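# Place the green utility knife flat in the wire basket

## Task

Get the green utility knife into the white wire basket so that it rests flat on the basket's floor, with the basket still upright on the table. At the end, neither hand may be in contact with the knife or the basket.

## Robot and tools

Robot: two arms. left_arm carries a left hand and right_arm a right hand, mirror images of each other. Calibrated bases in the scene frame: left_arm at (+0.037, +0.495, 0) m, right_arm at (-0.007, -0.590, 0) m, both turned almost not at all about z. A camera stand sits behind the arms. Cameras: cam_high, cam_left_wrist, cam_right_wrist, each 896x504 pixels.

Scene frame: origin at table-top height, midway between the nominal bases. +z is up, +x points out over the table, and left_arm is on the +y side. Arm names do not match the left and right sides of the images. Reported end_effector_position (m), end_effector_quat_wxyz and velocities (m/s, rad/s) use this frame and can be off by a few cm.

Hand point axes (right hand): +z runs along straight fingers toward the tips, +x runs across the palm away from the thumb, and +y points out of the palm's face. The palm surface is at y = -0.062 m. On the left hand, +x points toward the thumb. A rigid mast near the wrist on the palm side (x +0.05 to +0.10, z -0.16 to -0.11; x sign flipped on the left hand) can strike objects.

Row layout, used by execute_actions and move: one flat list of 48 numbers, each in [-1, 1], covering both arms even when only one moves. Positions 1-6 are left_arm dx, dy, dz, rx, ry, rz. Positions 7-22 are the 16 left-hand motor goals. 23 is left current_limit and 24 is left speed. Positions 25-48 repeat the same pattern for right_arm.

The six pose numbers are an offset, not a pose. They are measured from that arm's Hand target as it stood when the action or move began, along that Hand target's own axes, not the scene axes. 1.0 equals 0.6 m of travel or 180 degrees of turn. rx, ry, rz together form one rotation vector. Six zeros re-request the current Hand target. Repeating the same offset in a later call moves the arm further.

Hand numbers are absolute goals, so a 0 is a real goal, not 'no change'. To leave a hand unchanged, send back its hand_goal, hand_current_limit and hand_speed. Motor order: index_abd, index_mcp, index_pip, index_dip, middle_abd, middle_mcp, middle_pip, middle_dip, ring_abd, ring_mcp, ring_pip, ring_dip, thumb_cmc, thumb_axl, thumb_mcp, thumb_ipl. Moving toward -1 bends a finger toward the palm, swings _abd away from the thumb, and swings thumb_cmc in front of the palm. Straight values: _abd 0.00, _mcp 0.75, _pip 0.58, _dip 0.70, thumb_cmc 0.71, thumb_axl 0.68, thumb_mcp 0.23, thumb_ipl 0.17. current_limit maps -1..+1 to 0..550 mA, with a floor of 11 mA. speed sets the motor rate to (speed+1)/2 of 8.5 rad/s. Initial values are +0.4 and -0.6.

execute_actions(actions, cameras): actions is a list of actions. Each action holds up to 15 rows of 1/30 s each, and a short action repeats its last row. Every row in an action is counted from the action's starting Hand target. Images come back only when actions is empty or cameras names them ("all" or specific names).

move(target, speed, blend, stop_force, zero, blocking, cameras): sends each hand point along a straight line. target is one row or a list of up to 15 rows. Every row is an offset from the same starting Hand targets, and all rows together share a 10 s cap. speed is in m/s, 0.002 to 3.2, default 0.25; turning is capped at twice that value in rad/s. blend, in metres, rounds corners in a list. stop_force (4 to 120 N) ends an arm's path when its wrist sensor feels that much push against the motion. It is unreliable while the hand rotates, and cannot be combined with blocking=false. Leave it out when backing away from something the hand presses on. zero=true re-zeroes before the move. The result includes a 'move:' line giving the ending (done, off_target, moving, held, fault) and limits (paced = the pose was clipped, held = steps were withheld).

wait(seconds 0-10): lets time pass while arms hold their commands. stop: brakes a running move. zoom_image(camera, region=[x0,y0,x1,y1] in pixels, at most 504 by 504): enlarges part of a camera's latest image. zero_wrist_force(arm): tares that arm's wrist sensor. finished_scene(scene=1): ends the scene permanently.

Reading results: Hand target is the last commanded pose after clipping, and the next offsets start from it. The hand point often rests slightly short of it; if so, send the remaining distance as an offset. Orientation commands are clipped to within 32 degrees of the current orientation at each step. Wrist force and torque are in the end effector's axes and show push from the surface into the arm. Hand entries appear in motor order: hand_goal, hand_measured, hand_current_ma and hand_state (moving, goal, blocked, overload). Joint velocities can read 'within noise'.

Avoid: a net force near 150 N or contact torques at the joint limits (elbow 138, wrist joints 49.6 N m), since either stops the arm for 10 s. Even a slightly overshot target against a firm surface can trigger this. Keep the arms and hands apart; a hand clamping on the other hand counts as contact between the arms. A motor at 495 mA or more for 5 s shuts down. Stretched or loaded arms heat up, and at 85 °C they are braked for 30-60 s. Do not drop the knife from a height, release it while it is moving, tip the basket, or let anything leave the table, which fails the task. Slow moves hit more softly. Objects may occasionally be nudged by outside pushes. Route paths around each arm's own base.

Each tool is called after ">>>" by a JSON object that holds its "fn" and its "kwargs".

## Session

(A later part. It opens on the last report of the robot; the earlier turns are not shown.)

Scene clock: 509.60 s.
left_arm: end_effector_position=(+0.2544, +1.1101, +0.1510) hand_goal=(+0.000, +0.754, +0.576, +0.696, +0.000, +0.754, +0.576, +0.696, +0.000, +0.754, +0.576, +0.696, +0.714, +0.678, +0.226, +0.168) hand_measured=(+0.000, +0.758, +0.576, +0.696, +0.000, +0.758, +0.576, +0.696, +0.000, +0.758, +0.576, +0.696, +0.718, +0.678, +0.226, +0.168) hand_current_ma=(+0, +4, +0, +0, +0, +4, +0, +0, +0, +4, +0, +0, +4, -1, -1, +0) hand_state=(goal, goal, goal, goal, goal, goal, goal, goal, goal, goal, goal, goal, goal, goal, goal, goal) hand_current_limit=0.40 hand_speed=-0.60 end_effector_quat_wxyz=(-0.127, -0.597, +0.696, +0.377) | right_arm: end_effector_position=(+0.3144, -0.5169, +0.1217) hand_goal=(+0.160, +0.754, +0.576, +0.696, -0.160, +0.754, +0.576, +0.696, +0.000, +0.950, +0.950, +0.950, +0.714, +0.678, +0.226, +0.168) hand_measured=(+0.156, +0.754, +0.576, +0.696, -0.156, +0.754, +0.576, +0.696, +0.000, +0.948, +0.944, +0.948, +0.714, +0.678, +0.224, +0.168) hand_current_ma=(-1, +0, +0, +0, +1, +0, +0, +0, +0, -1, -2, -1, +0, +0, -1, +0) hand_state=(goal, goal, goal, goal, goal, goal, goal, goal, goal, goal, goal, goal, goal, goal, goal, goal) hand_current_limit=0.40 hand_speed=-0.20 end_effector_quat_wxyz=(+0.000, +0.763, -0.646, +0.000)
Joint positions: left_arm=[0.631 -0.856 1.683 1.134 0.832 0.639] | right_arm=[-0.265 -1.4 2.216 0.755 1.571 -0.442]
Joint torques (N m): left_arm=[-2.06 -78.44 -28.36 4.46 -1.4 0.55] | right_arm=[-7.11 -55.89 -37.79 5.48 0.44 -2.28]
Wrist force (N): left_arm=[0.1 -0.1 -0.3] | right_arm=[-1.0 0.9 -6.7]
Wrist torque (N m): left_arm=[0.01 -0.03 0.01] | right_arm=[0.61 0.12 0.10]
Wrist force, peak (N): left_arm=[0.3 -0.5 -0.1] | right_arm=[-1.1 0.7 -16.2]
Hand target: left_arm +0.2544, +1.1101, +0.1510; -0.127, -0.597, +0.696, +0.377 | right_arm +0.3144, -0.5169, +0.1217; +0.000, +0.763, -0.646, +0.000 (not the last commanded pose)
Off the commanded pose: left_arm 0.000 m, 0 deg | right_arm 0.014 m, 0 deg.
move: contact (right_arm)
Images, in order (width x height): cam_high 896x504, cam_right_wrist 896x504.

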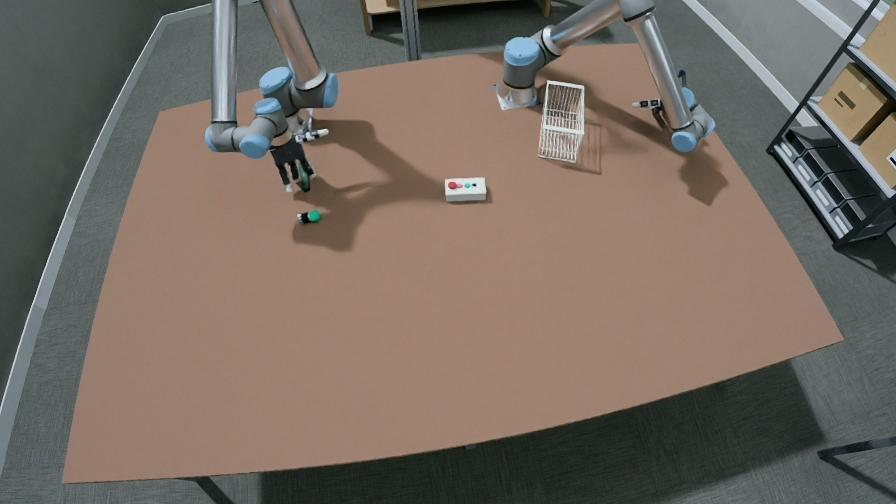

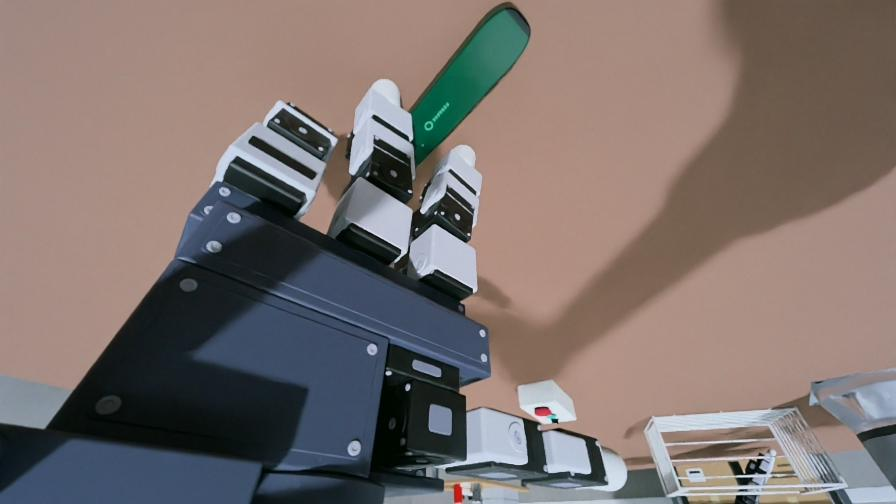

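>>> {"fn": "move", "kwargs": {"target": [[0,0,0,0,0,0, 0,0.754,0.576,0.696, 0,0.754,0.576,0.696, 0,0.754,0.576,0.696, 0.714,0.678,0.226,0.168, 0.4,-0.6, 0,0,-0.0045,0,0,0, 0.16,0.754,0.576,0.696, -0.16,0.754,0.576,0.696, 0,0.95,0.95,0.95, 0.714,0.678,0.226,0.168, 0.4,-0.7],[0,0,0,0,0,0, 0,0.754,0.576,0.696, 0,0.754,0.576,0.696, 0,0.754,0.576,0.696, 0.714,0.678,0.226,0.168, 0.4,-0.6, 0,0,-0.0045,0,0,0, -0.15,0.754,0.576,0.696, 0.15,0.754,0.576,0.696, 0,0.95,0.95,0.95, 0.714,0.678,0.226,0.168, 0.4,-0.7]], "cameras": ["cam_high","cam_right_wrist"], "speed": 0.05}}

>>> {"fn": "zoom_image", "kwargs": {"camera": "cam_right_wrist", "region": [300, 0, 600, 200]}}

Scene clock: 524.17 s.
left_arm: end_effector_position=(+0.2544, +1.1101, +0.1510) hand_goal=(+0.000, +0.754, +0.576, +0.696, +0.000, +0.754, +0.576, +0.696, +0.000, +0.754, +0.576, +0.696, +0.714, +0.678, +0.226, +0.168) hand_measured=(+0.000, +0.758, +0.576, +0.696, +0.000, +0.758, +0.576, +0.696, +0.000, +0.758, +0.576, +0.696, +0.718, +0.678, +0.226, +0.168) hand_current_ma=(+0, +4, +0, +0, +0, +4, +0, +0, +0, +4, +0, +0, +4, -1, -1, +0) hand_state=(goal, goal, goal, goal, goal, goal, goal, goal, goal, goal, goal, goal, goal, goal, goal, goal) hand_current_limit=0.40 hand_speed=-0.60 end_effector_quat_wxyz=(-0.127, -0.597, +0.696, +0.377) | right_arm: end_effector_position=(+0.3144, -0.5169, +0.1244) hand_goal=(-0.150, +0.754, +0.576, +0.696, +0.150, +0.754, +0.576, +0.696, +0.000, +0.950, +0.950, +0.950, +0.714, +0.678, +0.226, +0.168) hand_measured=(+0.020, +0.754, +0.576, +0.696, -0.020, +0.754, +0.576, +0.696, +0.000, +0.948, +0.944, +0.948, +0.714, +0.678, +0.224, +0.168) hand_current_ma=(+385, +0, +0, +0, -385, +0, +0, +0, +0, -1, -2, -1, +0, +0, -1, +0) hand_state=(blocked, goal, goal, goal, blocked, goal, goal, goal, goal, goal, goal, goal, goal, goal, goal, goal) hand_current_limit=0.40 hand_speed=-0.70 end_effector_quat_wxyz=(+0.000, +0.763, -0.646, +0.000)
Joint positions: left_arm=[0.631 -0.856 1.683 1.134 0.832 0.639] | right_arm=[-0.265 -1.404 2.215 0.761 1.571 -0.442]
Joint torques (N m): left_arm=[-1.31 -77.55 -27.91 4.35 -1.51 0.51] | right_arm=[-0.72 -58.6 -38.95 6.33 0.92 -2.4]
Wrist force (N): left_arm=[0.2 0.0 -0.2] | right_arm=[-0.6 1.0 0.0]
Wrist torque (N m): left_arm=[0.02 -0.03 0.01] | right_arm=[0.11 0.07 0.13]
Wrist force, peak (N): left_arm=[0.0 -0.5 -0.3] | right_arm=[-1.0 0.9 -7.1]
Hand target: left_arm +0.2544, +1.1101, +0.1510; -0.127, -0.597, +0.696, +0.377 | right_arm +0.3144, -0.5169, +0.1244; +0.000, +0.763, -0.646, +0.000
Off the commanded pose: left_arm 0.000 m, 0 deg | right_arm 0.000 m, 0 deg.
move: done
Images, in order (width x height): cam_high 896x504, cam_right_wrist 896x504.

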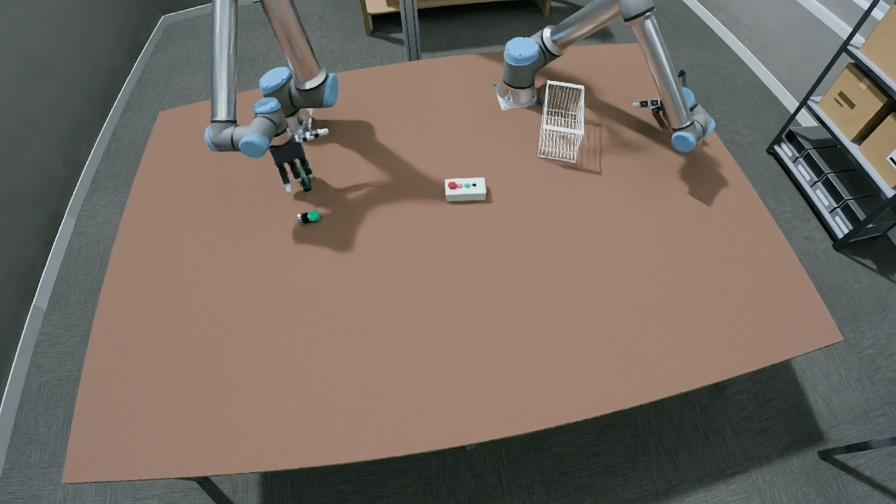

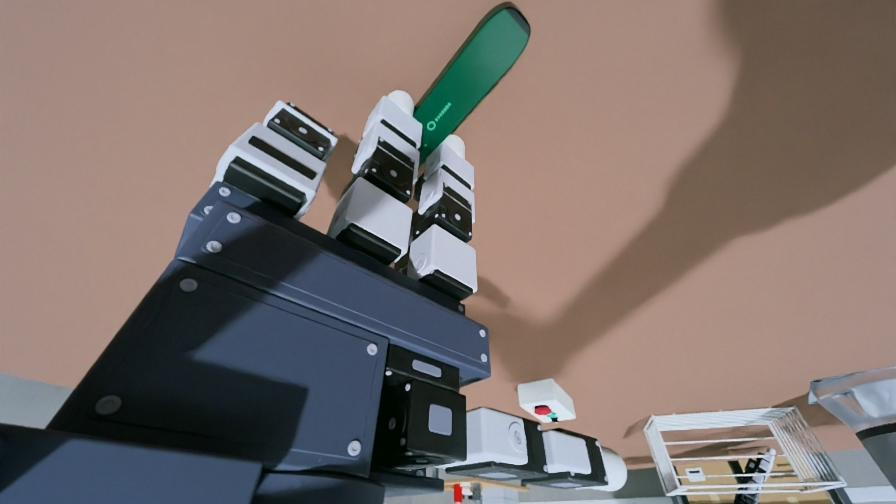

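Scaled by 1.680 from the camera's 896x504 image, which has a finer 1280x720 frame.

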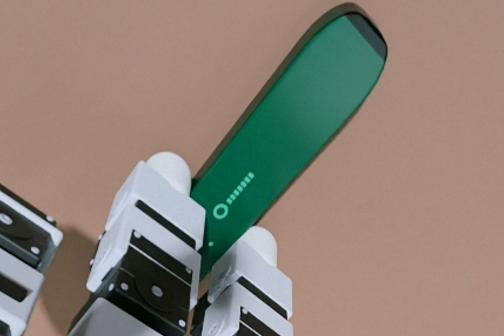

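>>> {"fn": "move", "kwargs": {"target": [0,0,0,0,0,0, 0,0.754,0.576,0.696, 0,0.754,0.576,0.696, 0,0.754,0.576,0.696, 0.714,0.678,0.226,0.168, 0.4,-0.6, 0,0,-0.13,0,0,0, -0.15,0.754,0.576,0.696, 0.15,0.754,0.576,0.696, 0,0.95,0.95,0.95, 0.714,0.678,0.226,0.168, 0.4,-0.7], "cameras": ["cam_high","cam_right_wrist"], "speed": 0.1}}

>>> {"fn": "zoom_image", "kwargs": {"camera": "cam_right_wrist", "region": [300, 0, 600, 200]}}

>>> {"fn": "zoom_image", "kwargs": {"camera": "cam_high", "region": [250, 120, 350, 220]}}

Scene clock: 533.33 s.
left_arm: end_effector_position=(+0.2544, +1.1101, +0.1510) hand_goal=(+0.000, +0.754, +0.576, +0.696, +0.000, +0.754, +0.576, +0.696, +0.000, +0.754, +0.576, +0.696, +0.714, +0.678, +0.226, +0.168) hand_measured=(+0.000, +0.758, +0.576, +0.696, +0.000, +0.758, +0.576, +0.696, +0.000, +0.758, +0.576, +0.696, +0.718, +0.678, +0.226, +0.168) hand_current_ma=(+0, +4, +0, +0, +0, +4, +0, +0, +0, +4, +0, +0, +4, -1, -1, +0) hand_state=(goal, goal, goal, goal, goal, goal, goal, goal, goal, goal, goal, goal, goal, goal, goal, goal) hand_current_limit=0.40 hand_speed=-0.60 end_effector_quat_wxyz=(-0.127, -0.597, +0.696, +0.377) | right_arm: end_effector_position=(+0.3143, -0.5169, +0.2023) hand_goal=(-0.150, +0.754, +0.576, +0.696, +0.150, +0.754, +0.576, +0.696, +0.000, +0.950, +0.950, +0.950, +0.714, +0.678, +0.226, +0.168) hand_measured=(+0.020, +0.756, +0.578, +0.696, -0.020, +0.754, +0.578, +0.696, +0.000, +0.948, +0.944, +0.948, +0.714, +0.678, +0.224, +0.168) hand_current_ma=(+385, +0, +0, +0, -385, +0, +0, +0, +0, -1, -2, -1, +0, +0, -1, +0) hand_state=(blocked, goal, goal, goal, blocked, goal, goal, goal, goal, goal, goal, goal, goal, goal, goal, goal) hand_current_limit=0.40 hand_speed=-0.70 end_effector_quat_wxyz=(+0.000, +0.763, -0.646, +0.000)
Joint positions: left_arm=[0.631 -0.856 1.683 1.134 0.832 0.639] | right_arm=[-0.265 -1.508 2.152 0.926 1.571 -0.442]
Joint torques (N m): left_arm=[-1.45 -78.14 -28.35 4.31 -1.49 0.63] | right_arm=[-4.13 -54.36 -45.11 6.34 0.36 -0.93]
Wrist force (N): left_arm=[-0.1 -0.2 -0.1] | right_arm=[-0.8 0.8 0.7]
Wrist torque (N m): left_arm=[-0.02 0.02 0.00] | right_arm=[0.04 0.08 0.10]
Wrist force, peak (N): left_arm=[-0.4 -0.2 -0.3] | right_arm=[-0.9 0.8 1.3]
Hand target: left_arm +0.2544, +1.1101, +0.1510; -0.127, -0.597, +0.696, +0.377 | right_arm +0.3144, -0.5169, +0.2024; +0.000, +0.763, -0.646, +0.000
Off the commanded pose: left_arm 0.000 m, 0 deg | right_arm 0.000 m, 0 deg.
move: done
Images, in order (width x height): cam_high 896x504, cam_right_wrist 896x504.

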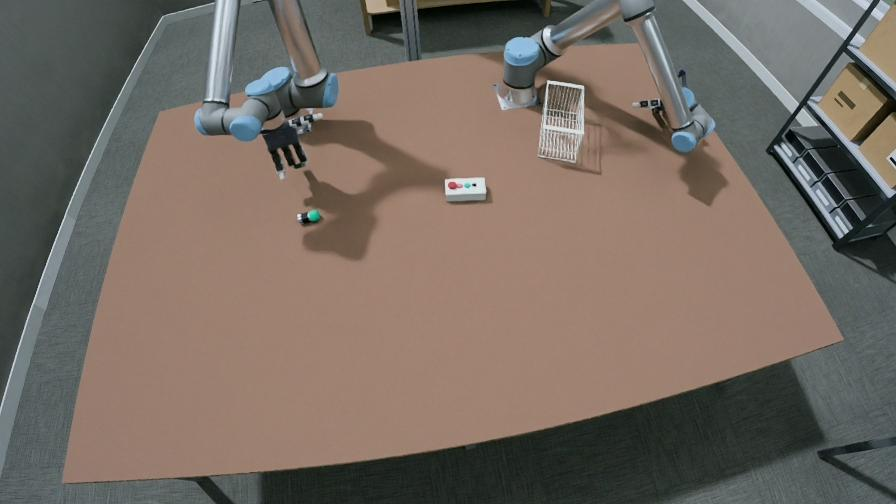

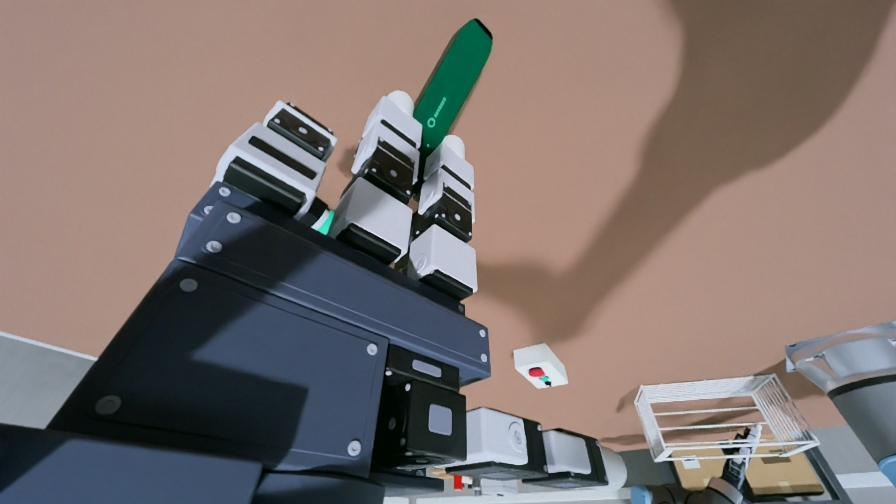

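Scaled by 1.680 from the camera's 896x504 image, which has a finer 1280x720 frame.

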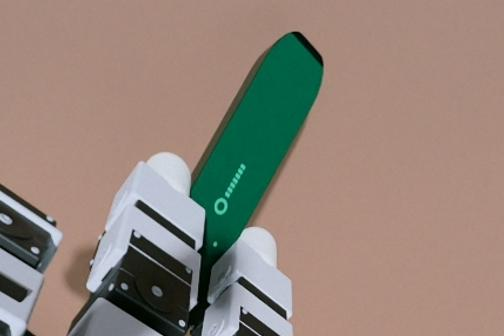

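Scaled by 5.040 from the camera's 896x504 image, which has a finer 1280x720 frame.

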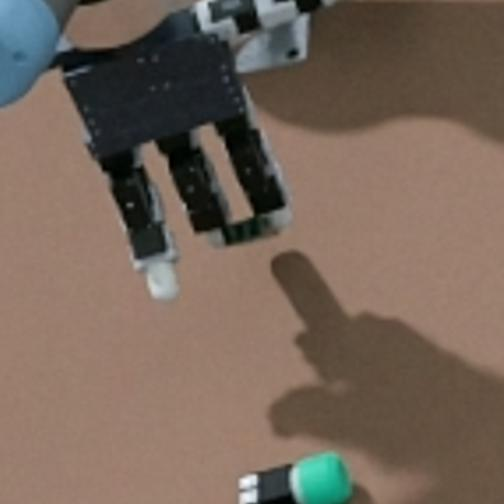

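>>> {"fn": "move", "kwargs": {"target": [[0,0,0,0,0,0, 0,0.754,0.576,0.696, 0,0.754,0.576,0.696, 0,0.754,0.576,0.696, 0.714,0.678,0.226,0.168, 0.4,-0.6, -0.1,-0.01,-0.06,0,0,0.008, -0.15,0.754,0.576,0.696, 0.15,0.754,0.576,0.696, 0,0.95,0.95,0.95, 0.714,0.678,0.226,0.168, 0.4,-0.7],[0,0,0,0,0,0, 0,0.754,0.576,0.696, 0,0.754,0.576,0.696, 0,0.754,0.576,0.696, 0.714,0.678,0.226,0.168, 0.4,-0.6, -0.8607,-0.0757,0,0,0,0.053, -0.15,0.754,0.576,0.696, 0.15,0.754,0.576,0.696, 0,0.95,0.95,0.95, 0.714,0.678,0.226,0.168, 0.4,-0.7]], "cameras": ["cam_high","cam_right_wrist"], "speed": 0.2, "blend": 0.04}}

>>> {"fn": "zoom_image", "kwargs": {"camera": "cam_high", "region": [340, 90, 500, 220]}}

Scene clock: 568.87 s.
left_arm: end_effector_position=(+0.2544, +1.1101, +0.1510) hand_goal=(+0.000, +0.754, +0.576, +0.696, +0.000, +0.754, +0.576, +0.696, +0.000, +0.754, +0.576, +0.696, +0.714, +0.678, +0.226, +0.168) hand_measured=(+0.000, +0.758, +0.576, +0.696, +0.000, +0.758, +0.576, +0.696, +0.000, +0.758, +0.576, +0.696, +0.718, +0.678, +0.226, +0.168) hand_current_ma=(+0, +4, +0, +0, +0, +4, +0, +0, +0, +4, +0, +0, +4, -1, -1, +0) hand_state=(goal, goal, goal, goal, goal, goal, goal, goal, goal, goal, goal, goal, goal, goal, goal, goal) hand_current_limit=0.40 hand_speed=-0.60 end_effector_quat_wxyz=(-0.127, -0.597, +0.696, +0.377) | right_arm: end_effector_position=(+0.2736, -0.0003, +0.2024) hand_goal=(-0.150, +0.754, +0.576, +0.696, +0.150, +0.754, +0.576, +0.696, +0.000, +0.950, +0.950, +0.950, +0.714, +0.678, +0.226, +0.168) hand_measured=(+0.020, +0.756, +0.578, +0.696, -0.020, +0.754, +0.578, +0.696, +0.000, +0.948, +0.944, +0.948, +0.714, +0.678, +0.224, +0.168) hand_current_ma=(+385, +0, +0, +0, -385, +0, +0, +0, +0, -1, -2, -1, +0, +0, -1, +0) hand_state=(blocked, goal, goal, goal, blocked, goal, goal, goal, goal, goal, goal, goal, goal, goal, goal, goal) hand_current_limit=0.40 hand_speed=-0.70 end_effector_quat_wxyz=(+0.000, +0.707, -0.707, +0.000)
Joint positions: left_arm=[0.631 -0.856 1.683 1.134 0.832 0.639] | right_arm=[0.748 -1.108 1.62 1.059 1.571 0.738]
Joint torques (N m): left_arm=[-1.58 -77.88 -28.28 4.15 -1.41 0.72] | right_arm=[12.63 -61.38 -48.16 6.12 2.13 2]
Wrist force (N): left_arm=[0.0 0.1 0.2] | right_arm=[-0.5 0.2 0.7]
Wrist torque (N m): left_arm=[-0.01 0.01 0.00] | right_arm=[-0.03 -0.01 -0.21]
Wrist force, peak (N): left_arm=[0.0 -0.6 -0.3] | right_arm=[-2.4 1.1 0.6]
Hand target: left_arm +0.2544, +1.1101, +0.1510; -0.127, -0.597, +0.696, +0.377 | right_arm +0.2736, -0.0001, +0.2024; +0.000, +0.707, -0.707, +0.000
Off the commanded pose: left_arm 0.000 m, 0 deg | right_arm 0.000 m, 0 deg.
move: done; blend cut to 0.0351 m at target 1
Images, in order (width x height): cam_high 896x504, cam_right_wrist 896x504.

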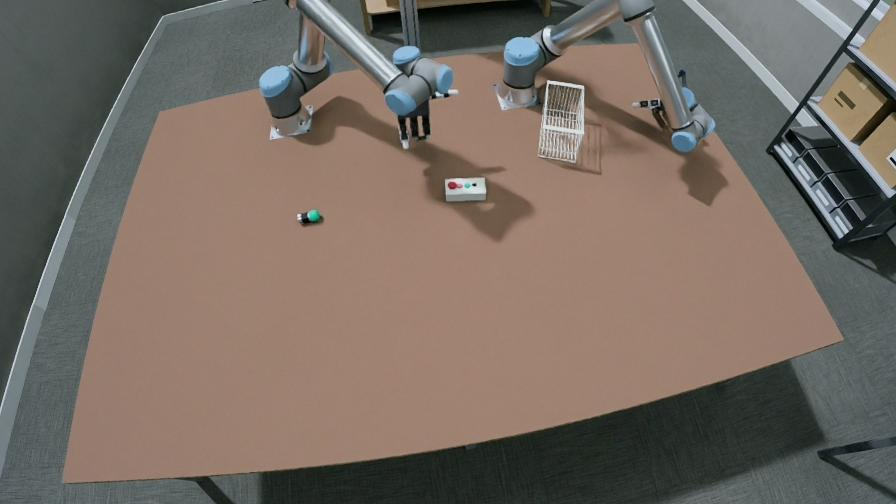

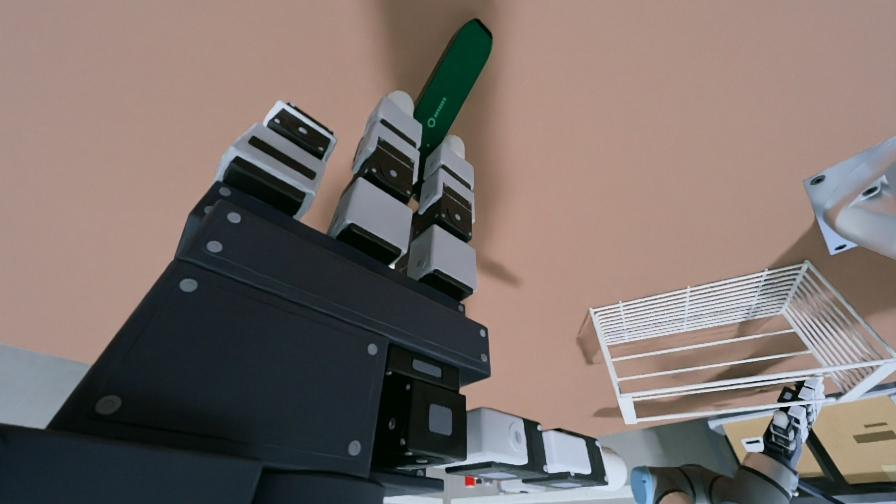

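Scaled by 3.150 from the camera's 896x504 image, which has a finer 1280x720 frame.

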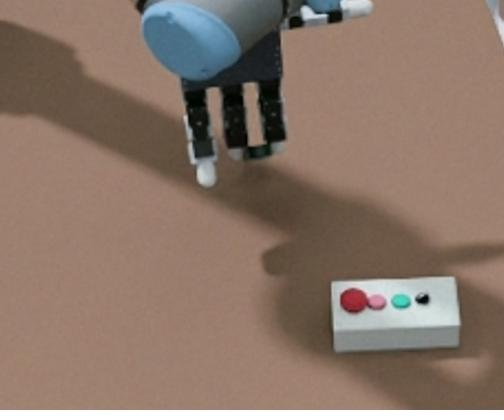

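>>> {"fn": "move", "kwargs": {"target": [0,0,0,0,0,0, 0,0.754,0.576,0.696, 0,0.754,0.576,0.696, 0,0.754,0.576,0.696, 0.714,0.678,0.226,0.168, 0.4,-0.6, 0,0,0.1283,0,0,0, -0.15,0.754,0.576,0.696, 0.15,0.754,0.576,0.696, 0,0.95,0.95,0.95, 0.714,0.678,0.226,0.168, 0.4,-0.7], "cameras": ["cam_high","cam_right_wrist"], "speed": 0.05}}

>>> {"fn": "zoom_image", "kwargs": {"camera": "cam_high", "region": [380, 110, 460, 190]}}

>>> {"fn": "zoom_image", "kwargs": {"camera": "cam_right_wrist", "region": [300, 0, 600, 200]}}

Scene clock: 593.23 s.
left_arm: end_effector_position=(+0.2544, +1.1101, +0.1510) hand_goal=(+0.000, +0.754, +0.576, +0.696, +0.000, +0.754, +0.576, +0.696, +0.000, +0.754, +0.576, +0.696, +0.714, +0.678, +0.226, +0.168) hand_measured=(+0.000, +0.758, +0.576, +0.696, +0.000, +0.758, +0.576, +0.696, +0.000, +0.758, +0.576, +0.696, +0.718, +0.678, +0.226, +0.168) hand_current_ma=(+0, +4, +0, +0, +0, +4, +0, +0, +0, +4, +0, +0, +4, -1, -1, +0) hand_state=(goal, goal, goal, goal, goal, goal, goal, goal, goal, goal, goal, goal, goal, goal, goal, goal) hand_current_limit=0.40 hand_speed=-0.60 end_effector_quat_wxyz=(-0.127, -0.597, +0.696, +0.377) | right_arm: end_effector_position=(+0.2736, -0.0001, +0.1256) hand_goal=(-0.150, +0.754, +0.576, +0.696, +0.150, +0.754, +0.576, +0.696, +0.000, +0.950, +0.950, +0.950, +0.714, +0.678, +0.226, +0.168) hand_measured=(+0.020, +0.754, +0.578, +0.696, -0.018, +0.754, +0.578, +0.696, +0.000, +0.948, +0.944, +0.948, +0.714, +0.678, +0.224, +0.168) hand_current_ma=(+385, +0, +0, +0, -385, +0, +0, +0, +0, -1, -2, -1, +0, +0, -1, +0) hand_state=(blocked, goal, goal, goal, blocked, goal, goal, goal, goal, goal, goal, goal, goal, goal, goal, goal) hand_current_limit=0.40 hand_speed=-0.70 end_effector_quat_wxyz=(+0.000, +0.707, -0.707, +0.000)
Joint positions: left_arm=[0.631 -0.856 1.683 1.134 0.832 0.639] | right_arm=[0.748 -1.04 1.67 0.941 1.571 0.738]
Joint torques (N m): left_arm=[-2.75 -78.75 -28.2 4.32 -1.38 0.68] | right_arm=[8.55 -59.62 -18.07 0.64 0.75 -0.03]
Wrist force (N): left_arm=[-0.2 0.1 -0.1] | right_arm=[-0.7 0.6 -2.6]
Wrist torque (N m): left_arm=[0.01 0.03 -0.02] | right_arm=[0.24 0.04 -0.22]
Wrist force, peak (N): left_arm=[-0.3 -0.1 -0.6] | right_arm=[-0.7 0.6 -2.6]
Hand target: left_arm +0.2544, +1.1101, +0.1510; -0.127, -0.597, +0.696, +0.377 | right_arm +0.2735, -0.0001, +0.1254; +0.000, +0.707, -0.707, +0.000
Off the commanded pose: left_arm 0.000 m, 0 deg | right_arm 0.000 m, 0 deg.
move: done
Images, in order (width x height): cam_high 896x504, cam_right_wrist 896x504.

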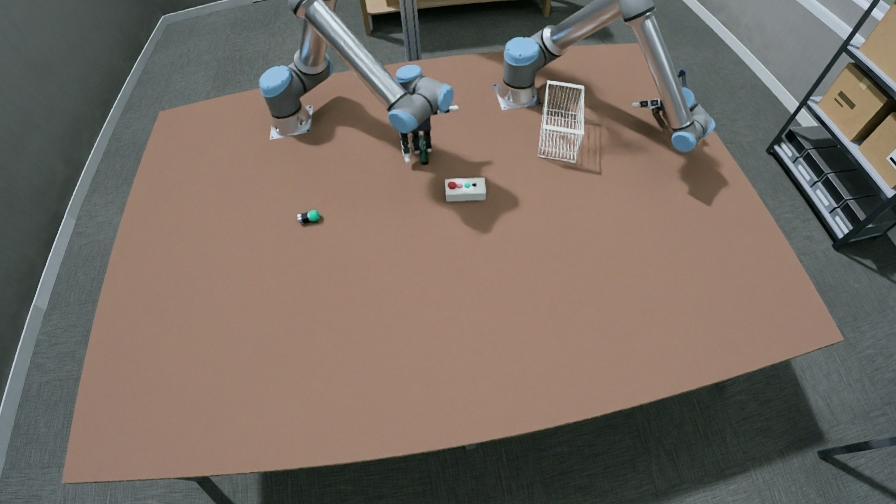

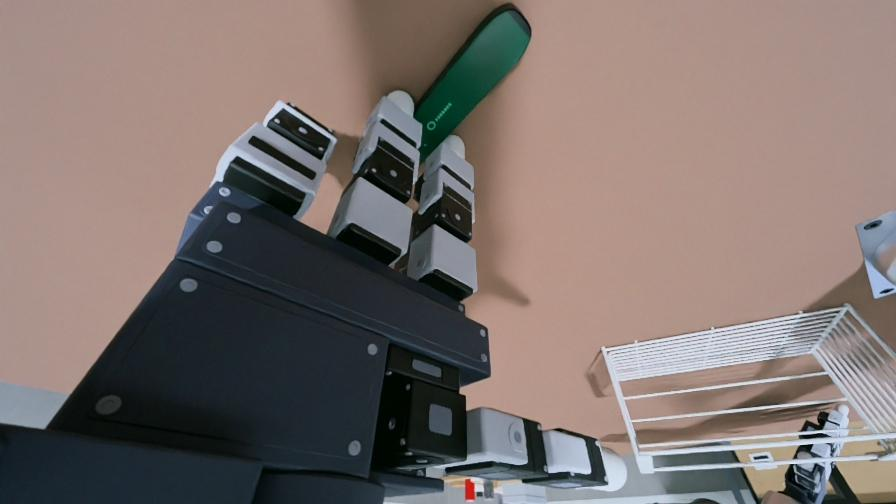

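Scaled by 6.300 from the camera's 896x504 image, which has a finer 1280x720 frame.

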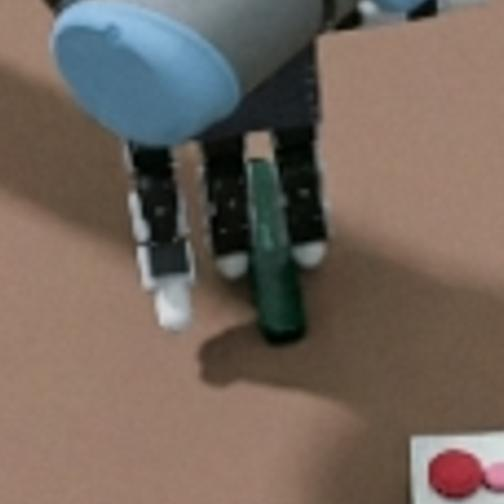

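Scaled by 1.680 from the camera's 896x504 image, which has a finer 1280x720 frame.

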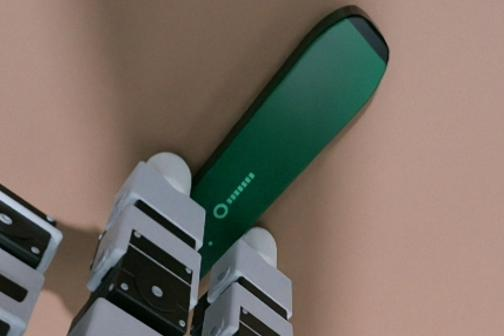

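>>> {"fn": "move", "kwargs": {"target": [[0,0,0,0,0,0, 0,0.754,0.576,0.696, 0,0.754,0.576,0.696, 0,0.754,0.576,0.696, 0.714,0.678,0.226,0.168, 0.4,-0.6, 0,0,0,0,0,0, 0.16,0.754,0.576,0.696, -0.16,0.754,0.576,0.696, 0,0.95,0.95,0.95, 0.714,0.678,0.226,0.168, 0.4,-0.6],[-0.0265,-0.0815,-0.557,0.12,0.06,-0.023, 0,0.754,0.576,0.696, 0,0.754,0.576,0.696, 0,0.754,0.576,0.696, 0.714,0.678,0.226,0.168, 0.4,-0.6, 0,0,-0.16,0,0,0, 0.16,0.754,0.576,0.696, -0.16,0.754,0.576,0.696, 0,0.95,0.95,0.95, 0.714,0.678,0.226,0.168, 0.4,-0.6],[0.532,-0.088,-0.9085,0.2337,0.1158,-0.0459, 0.16,0.754,0.576,0.696, -0.16,0.754,0.576,0.696, 0,0.95,0.95,0.95, 0.714,0.678,0.226,0.168, 0.4,-0.2, 0.75,0,-0.333,0,0,0, 0.16,0.754,0.576,0.696, -0.16,0.754,0.576,0.696, 0,0.95,0.95,0.95, 0.714,0.678,0.226,0.168, 0.4,-0.6]], "cameras": ["all"], "speed": [0.1, 0.25, 0.3], "blend": [0, 0.03, 0]}}

Scene clock: 634.90 s.
left_arm: end_effector_position=(+0.5541, +0.6106, +0.4010) hand_goal=(+0.160, +0.754, +0.576, +0.696, -0.160, +0.754, +0.576, +0.696, +0.000, +0.950, +0.950, +0.950, +0.714, +0.678, +0.226, +0.168) hand_measured=(+0.154, +0.756, +0.576, +0.696, -0.154, +0.756, +0.576, +0.696, +0.000, +0.940, +0.944, +0.946, +0.716, +0.678, +0.224, +0.168) hand_current_ma=(-5, +1, +0, +0, +5, +1, +0, +0, +0, -14, -8, -4, +3, -1, -3, +0) hand_state=(goal, goal, goal, goal, goal, goal, goal, goal, goal, goal, goal, goal, goal, goal, goal, goal) hand_current_limit=0.40 hand_speed=-0.20 end_effector_quat_wxyz=(+0.000, +0.707, -0.707, +0.000) | right_arm: end_effector_position=(+0.2736, -0.4501, +0.3252) hand_goal=(+0.160, +0.754, +0.576, +0.696, -0.160, +0.754, +0.576, +0.696, +0.000, +0.950, +0.950, +0.950, +0.714, +0.678, +0.226, +0.168) hand_measured=(+0.156, +0.754, +0.578, +0.696, -0.156, +0.754, +0.578, +0.696, +0.000, +0.948, +0.944, +0.948, +0.714, +0.678, +0.224, +0.168) hand_current_ma=(-1, +0, +0, +0, +1, +0, +0, +0, +0, -1, -2, -1, +0, +0, -1, +0) hand_state=(goal, goal, goal, goal, goal, goal, goal, goal, goal, goal, goal, goal, goal, goal, goal, goal) hand_current_limit=0.40 hand_speed=-0.60 end_effector_quat_wxyz=(+0.000, +0.707, -0.707, +0.000)
Joint positions: left_arm=[-0.068 -1.316 1.538 1.348 1.571 -0.06] | right_arm=[-0.149 -1.679 2.071 1.179 1.571 -0.159]
Joint torques (N m): left_arm=[-13.5 -70.62 -32.98 1.18 2.71 -2.15] | right_arm=[-9.08 -44.54 -24.78 6.2 -2.4 -2.31]
Wrist force (N): left_arm=[-0.3 0.9 0.8] | right_arm=[-0.6 0.1 -0.4]
Wrist torque (N m): left_arm=[0.09 -0.01 0.14] | right_arm=[0.00 0.03 0.12]
Wrist force, peak (N): left_arm=[1.7 0.6 0.7] | right_arm=[-0.9 0.0 -5.7]
Hand target: left_arm +0.5541, +0.6106, +0.4010; +0.000, +0.707, -0.707, +0.000 | right_arm +0.2736, -0.4501, +0.3252; +0.000, +0.707, -0.707, +0.000
Off the commanded pose: left_arm 0.000 m, 0 deg | right_arm 0.000 m, 0 deg.
move: done

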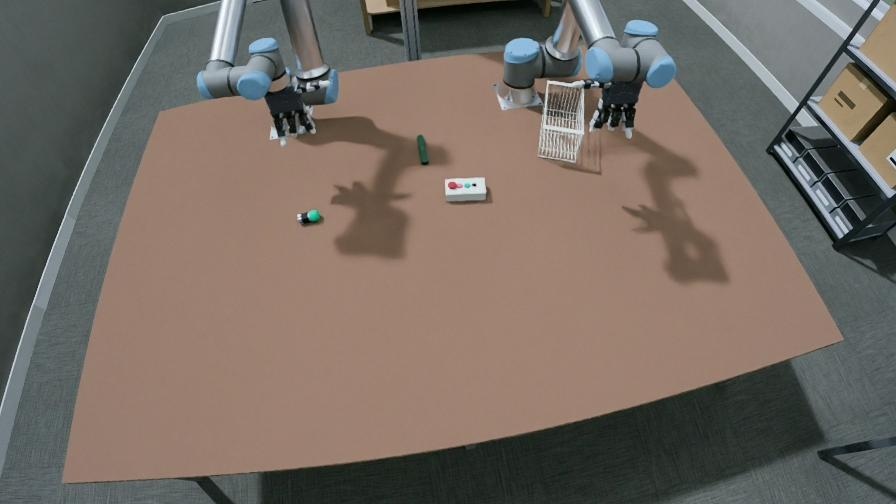

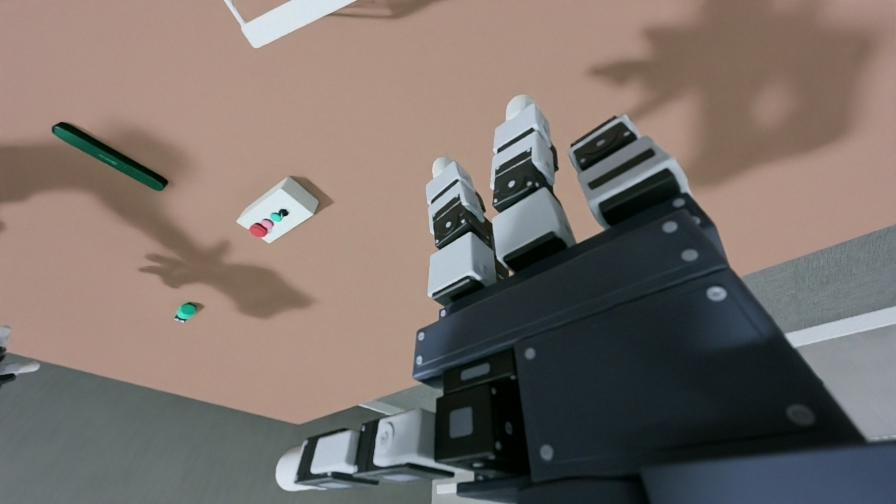

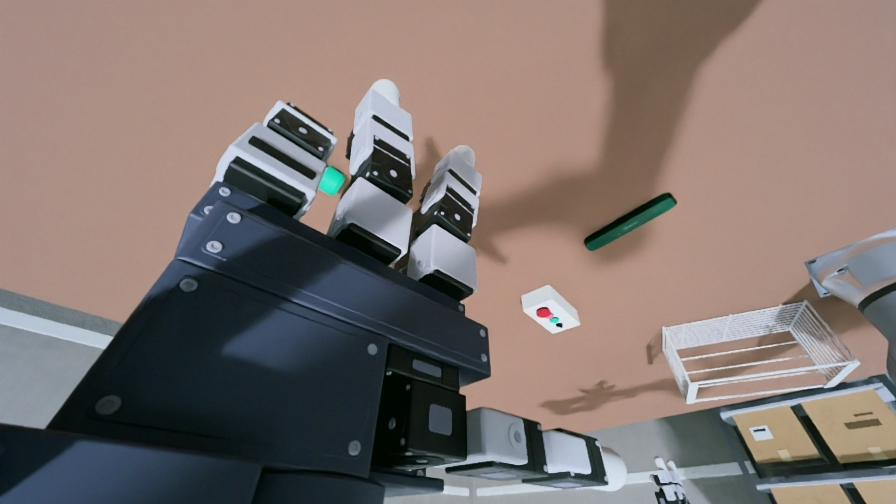

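>>> {"fn": "move", "kwargs": {"target": [1.0,0.5,0.333,0,0,0, 0.16,0.754,0.576,0.696, -0.16,0.754,0.576,0.696, 0,0.95,0.95,0.95, 0.714,0.678,0.226,0.168, 0.4,-0.2, 0,0,0,0,0,0, 0.16,0.754,0.576,0.696, -0.16,0.754,0.576,0.696, 0,0.95,0.95,0.95, 0.714,0.678,0.226,0.168, 0.4,-0.6], "cameras": ["all"], "speed": 0.3}}

>>> {"fn": "zoom_image", "kwargs": {"camera": "cam_high", "region": [380, 100, 460, 180]}}

>>> {"fn": "zoom_image", "kwargs": {"camera": "cam_left_wrist", "region": [300, 0, 600, 200]}}

Scene clock: 655.87 s.
left_arm: end_effector_position=(+0.2544, +0.0106, +0.2015) hand_goal=(+0.160, +0.754, +0.576, +0.696, -0.160, +0.754, +0.576, +0.696, +0.000, +0.950, +0.950, +0.950, +0.714, +0.678, +0.226, +0.168) hand_measured=(+0.156, +0.754, +0.576, +0.696, -0.156, +0.754, +0.576, +0.696, +0.000, +0.940, +0.944, +0.946, +0.716, +0.678, +0.224, +0.168) hand_current_ma=(-4, +0, +0, +0, +4, +0, +0, +0, +0, -14, -7, -4, +2, -1, -3, +0) hand_state=(goal, goal, goal, goal, goal, goal, goal, goal, goal, goal, goal, goal, goal, goal, goal, goal) hand_current_limit=0.40 hand_speed=-0.20 end_effector_quat_wxyz=(+0.000, +0.707, -0.707, +0.000) | right_arm: end_effector_position=(+0.2736, -0.4501, +0.3252) hand_goal=(+0.160, +0.754, +0.576, +0.696, -0.160, +0.754, +0.576, +0.696, +0.000, +0.950, +0.950, +0.950, +0.714, +0.678, +0.226, +0.168) hand_measured=(+0.156, +0.754, +0.578, +0.696, -0.156, +0.754, +0.578, +0.696, +0.000, +0.948, +0.944, +0.948, +0.714, +0.678, +0.224, +0.168) hand_current_ma=(-1, +0, +0, +0, +1, +0, +0, +0, +0, -1, -2, -1, +0, +0, -1, +0) hand_state=(goal, goal, goal, goal, goal, goal, goal, goal, goal, goal, goal, goal, goal, goal, goal, goal) hand_current_limit=0.40 hand_speed=-0.60 end_effector_quat_wxyz=(+0.000, +0.707, -0.707, +0.000)
Joint positions: left_arm=[-1.321 -1.289 1.885 0.973 1.57 -1.313] | right_arm=[-0.149 -1.679 2.071 1.179 1.571 -0.159]
Joint torques (N m): left_arm=[-12.35 -37.8 -45.81 1.07 -3.43 -2.55] | right_arm=[-9.29 -44.06 -25.11 6.13 -2.43 -2.29]
Wrist force (N): left_arm=[-0.1 1.1 1.3] | right_arm=[-0.6 0.5 -0.4]
Wrist torque (N m): left_arm=[0.06 -0.05 0.15] | right_arm=[0.05 0.02 0.13]
Wrist force, peak (N): left_arm=[1.5 2.0 1.6] | right_arm=[-1.1 0.6 -0.5]
Hand target: left_arm +0.2543, +0.0104, +0.2014; +0.000, +0.707, -0.707, +0.000 | right_arm +0.2736, -0.4501, +0.3252; +0.000, +0.707, -0.707, +0.000
Off the commanded pose: left_arm 0.000 m, 0 deg | right_arm 0.000 m, 0 deg.
move: done

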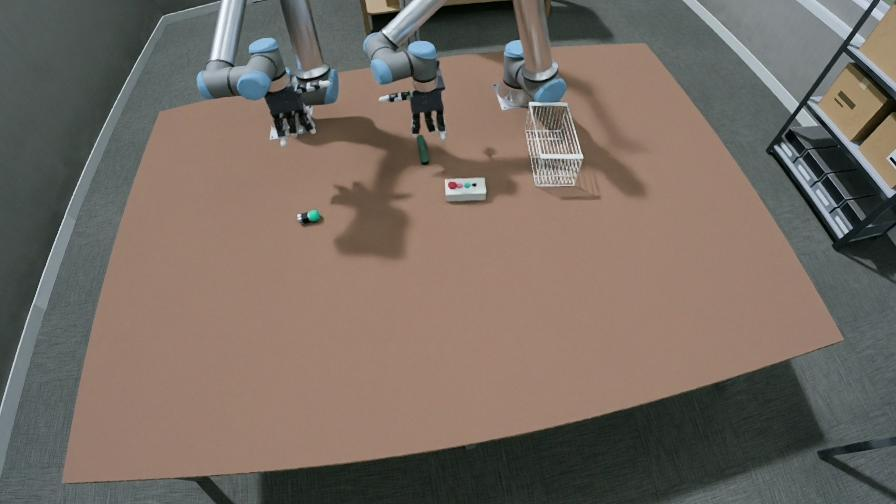

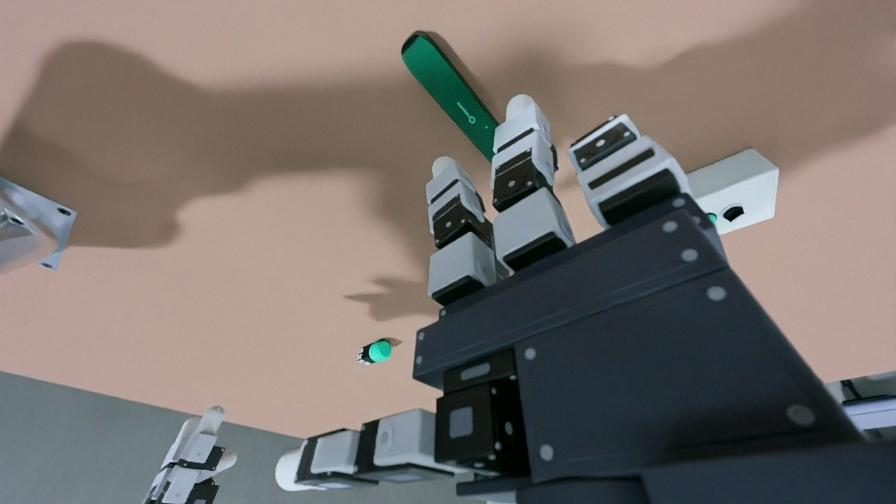

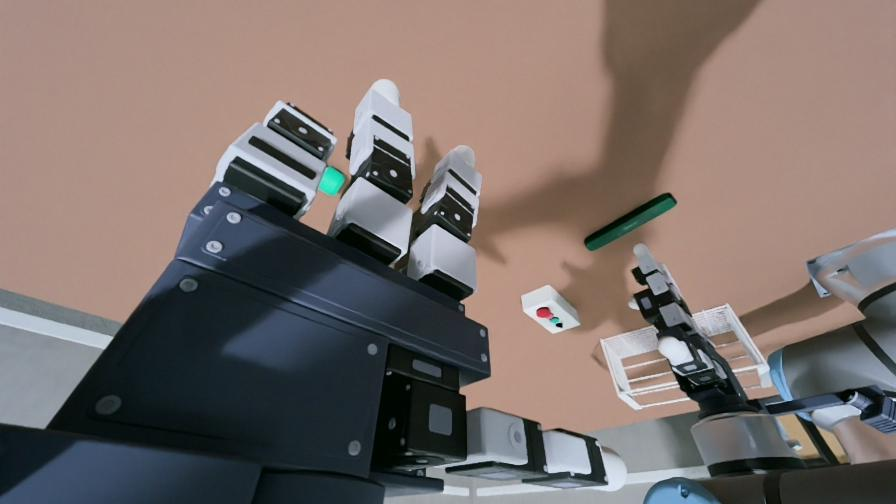

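Scaled by 6.300 from the camera's 896x504 image, which has a finer 1280x720 frame.

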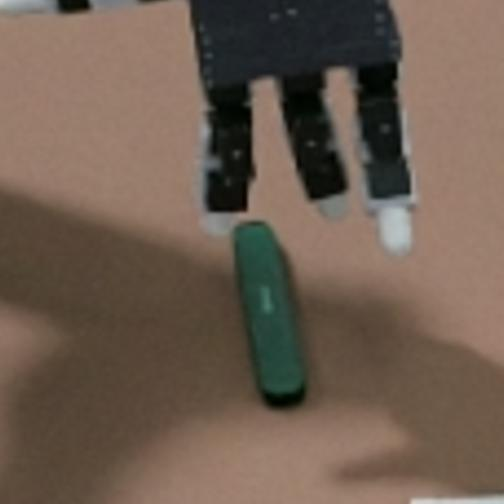

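Scaled by 1.680 from the camera's 896x504 image, which has a finer 1280x720 frame.

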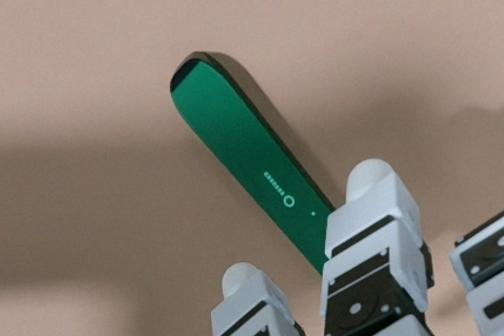

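>>> {"fn": "zoom_image", "kwargs": {"camera": "cam_high", "region": [480, 60, 640, 220]}}

>>> {"fn": "zoom_image", "kwargs": {"camera": "cam_right_wrist", "region": [500, 200, 896, 450]}}

Scaled by 3.150 from the camera's 896x504 image, which has a finer 1280x720 frame.

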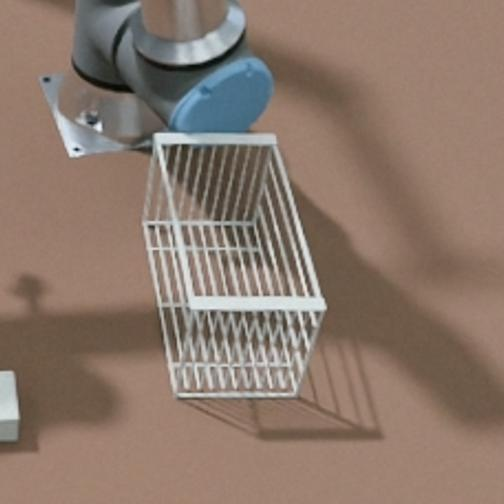

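Scaled by 1.273 from the camera's 896x504 image, which has a finer 1280x720 frame.

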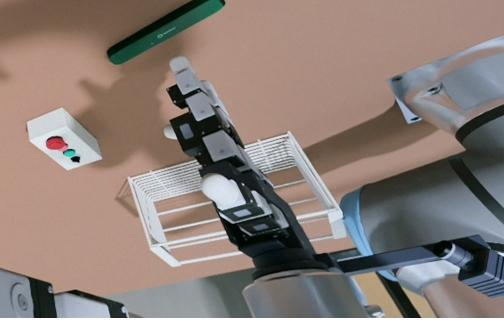

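>>> {"fn": "move", "kwargs": {"target": [0.0083,0,0.0833,0,0,0.022, 0.16,0.754,0.576,0.696, -0.16,0.754,0.576,0.696, 0,0.95,0.95,0.95, 0.714,0.678,0.226,0.168, 0.4,-0.2, 0,0,0,0,0,0, 0.16,0.754,0.576,0.696, -0.16,0.754,0.576,0.696, 0,0.95,0.95,0.95, 0.714,0.678,0.226,0.168, 0.4,-0.6], "cameras": ["cam_high","cam_left_wrist"], "speed": 0.12}}

>>> {"fn": "zoom_image", "kwargs": {"camera": "cam_high", "region": [380, 100, 460, 180]}}

>>> {"fn": "zoom_image", "kwargs": {"camera": "cam_left_wrist", "region": [300, 0, 600, 200]}}

Scene clock: 723.17 s.
left_arm: end_effector_position=(+0.2544, +0.0054, +0.1516) hand_goal=(+0.160, +0.754, +0.576, +0.696, -0.160, +0.754, +0.576, +0.696, +0.000, +0.950, +0.950, +0.950, +0.714, +0.678, +0.226, +0.168) hand_measured=(+0.156, +0.754, +0.576, +0.696, -0.156, +0.754, +0.576, +0.696, +0.000, +0.940, +0.944, +0.946, +0.716, +0.678, +0.224, +0.168) hand_current_ma=(-4, +0, +0, +0, +4, +0, +0, +0, +0, -14, -7, -4, +2, -1, -3, +0) hand_state=(goal, goal, goal, goal, goal, goal, goal, goal, goal, goal, goal, goal, goal, goal, goal, goal) hand_current_limit=0.40 hand_speed=-0.20 end_effector_quat_wxyz=(+0.000, +0.682, -0.731, +0.000) | right_arm: end_effector_position=(+0.2736, -0.4501, +0.3252) hand_goal=(+0.160, +0.754, +0.576, +0.696, -0.160, +0.754, +0.576, +0.696, +0.000, +0.950, +0.950, +0.950, +0.714, +0.678, +0.226, +0.168) hand_measured=(+0.156, +0.754, +0.578, +0.696, -0.156, +0.754, +0.578, +0.696, +0.000, +0.948, +0.944, +0.948, +0.714, +0.678, +0.224, +0.168) hand_current_ma=(-1, +0, +0, +0, +1, +0, +0, +0, +0, -1, -2, -1, +0, +0, -1, +0) hand_state=(goal, goal, goal, goal, goal, goal, goal, goal, goal, goal, goal, goal, goal, goal, goal, goal) hand_current_limit=0.40 hand_speed=-0.60 end_effector_quat_wxyz=(+0.000, +0.707, -0.707, +0.000)
Joint positions: left_arm=[-1.323 -1.223 1.901 0.892 1.57 -1.247] | right_arm=[-0.149 -1.679 2.071 1.179 1.571 -0.159]
Joint torques (N m): left_arm=[-13.4 -41.05 -23.51 0.8 2.6 2.69] | right_arm=[-8.81 -45.69 -24.35 6.22 -2.3 -2.24]
Wrist force (N): left_arm=[-0.1 1.0 0.9] | right_arm=[-0.6 -0.2 -0.5]
Wrist torque (N m): left_arm=[0.06 -0.05 -0.07] | right_arm=[-0.03 0.03 0.12]
Wrist force, peak (N): left_arm=[-0.2 1.0 1.8] | right_arm=[-1.3 0.1 -0.4]
Hand target: left_arm +0.2543, +0.0054, +0.1515; +0.000, +0.682, -0.731, +0.000 | right_arm +0.2736, -0.4501, +0.3252; +0.000, +0.707, -0.707, +0.000
Off the commanded pose: left_arm 0.000 m, 0 deg | right_arm 0.000 m, 0 deg.
move: done
Images, in order (width x height): cam_high 896x504, cam_left_wrist 896x504.

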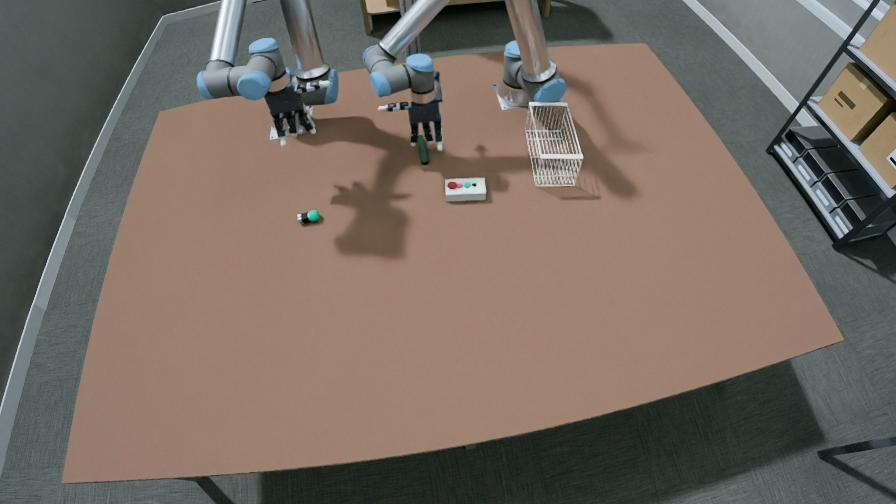

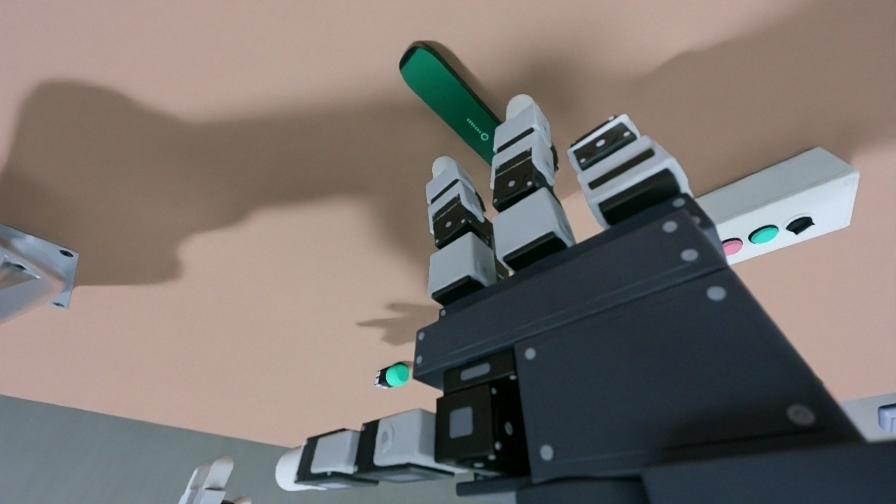

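Scaled by 6.300 from the camera's 896x504 image, which has a finer 1280x720 frame.

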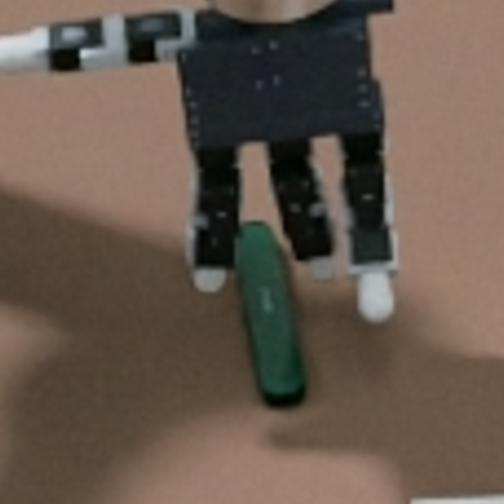

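Scaled by 1.680 from the camera's 896x504 image, which has a finer 1280x720 frame.

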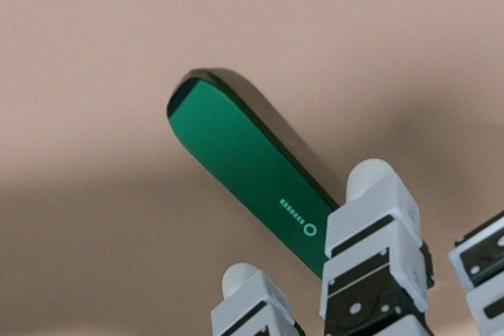

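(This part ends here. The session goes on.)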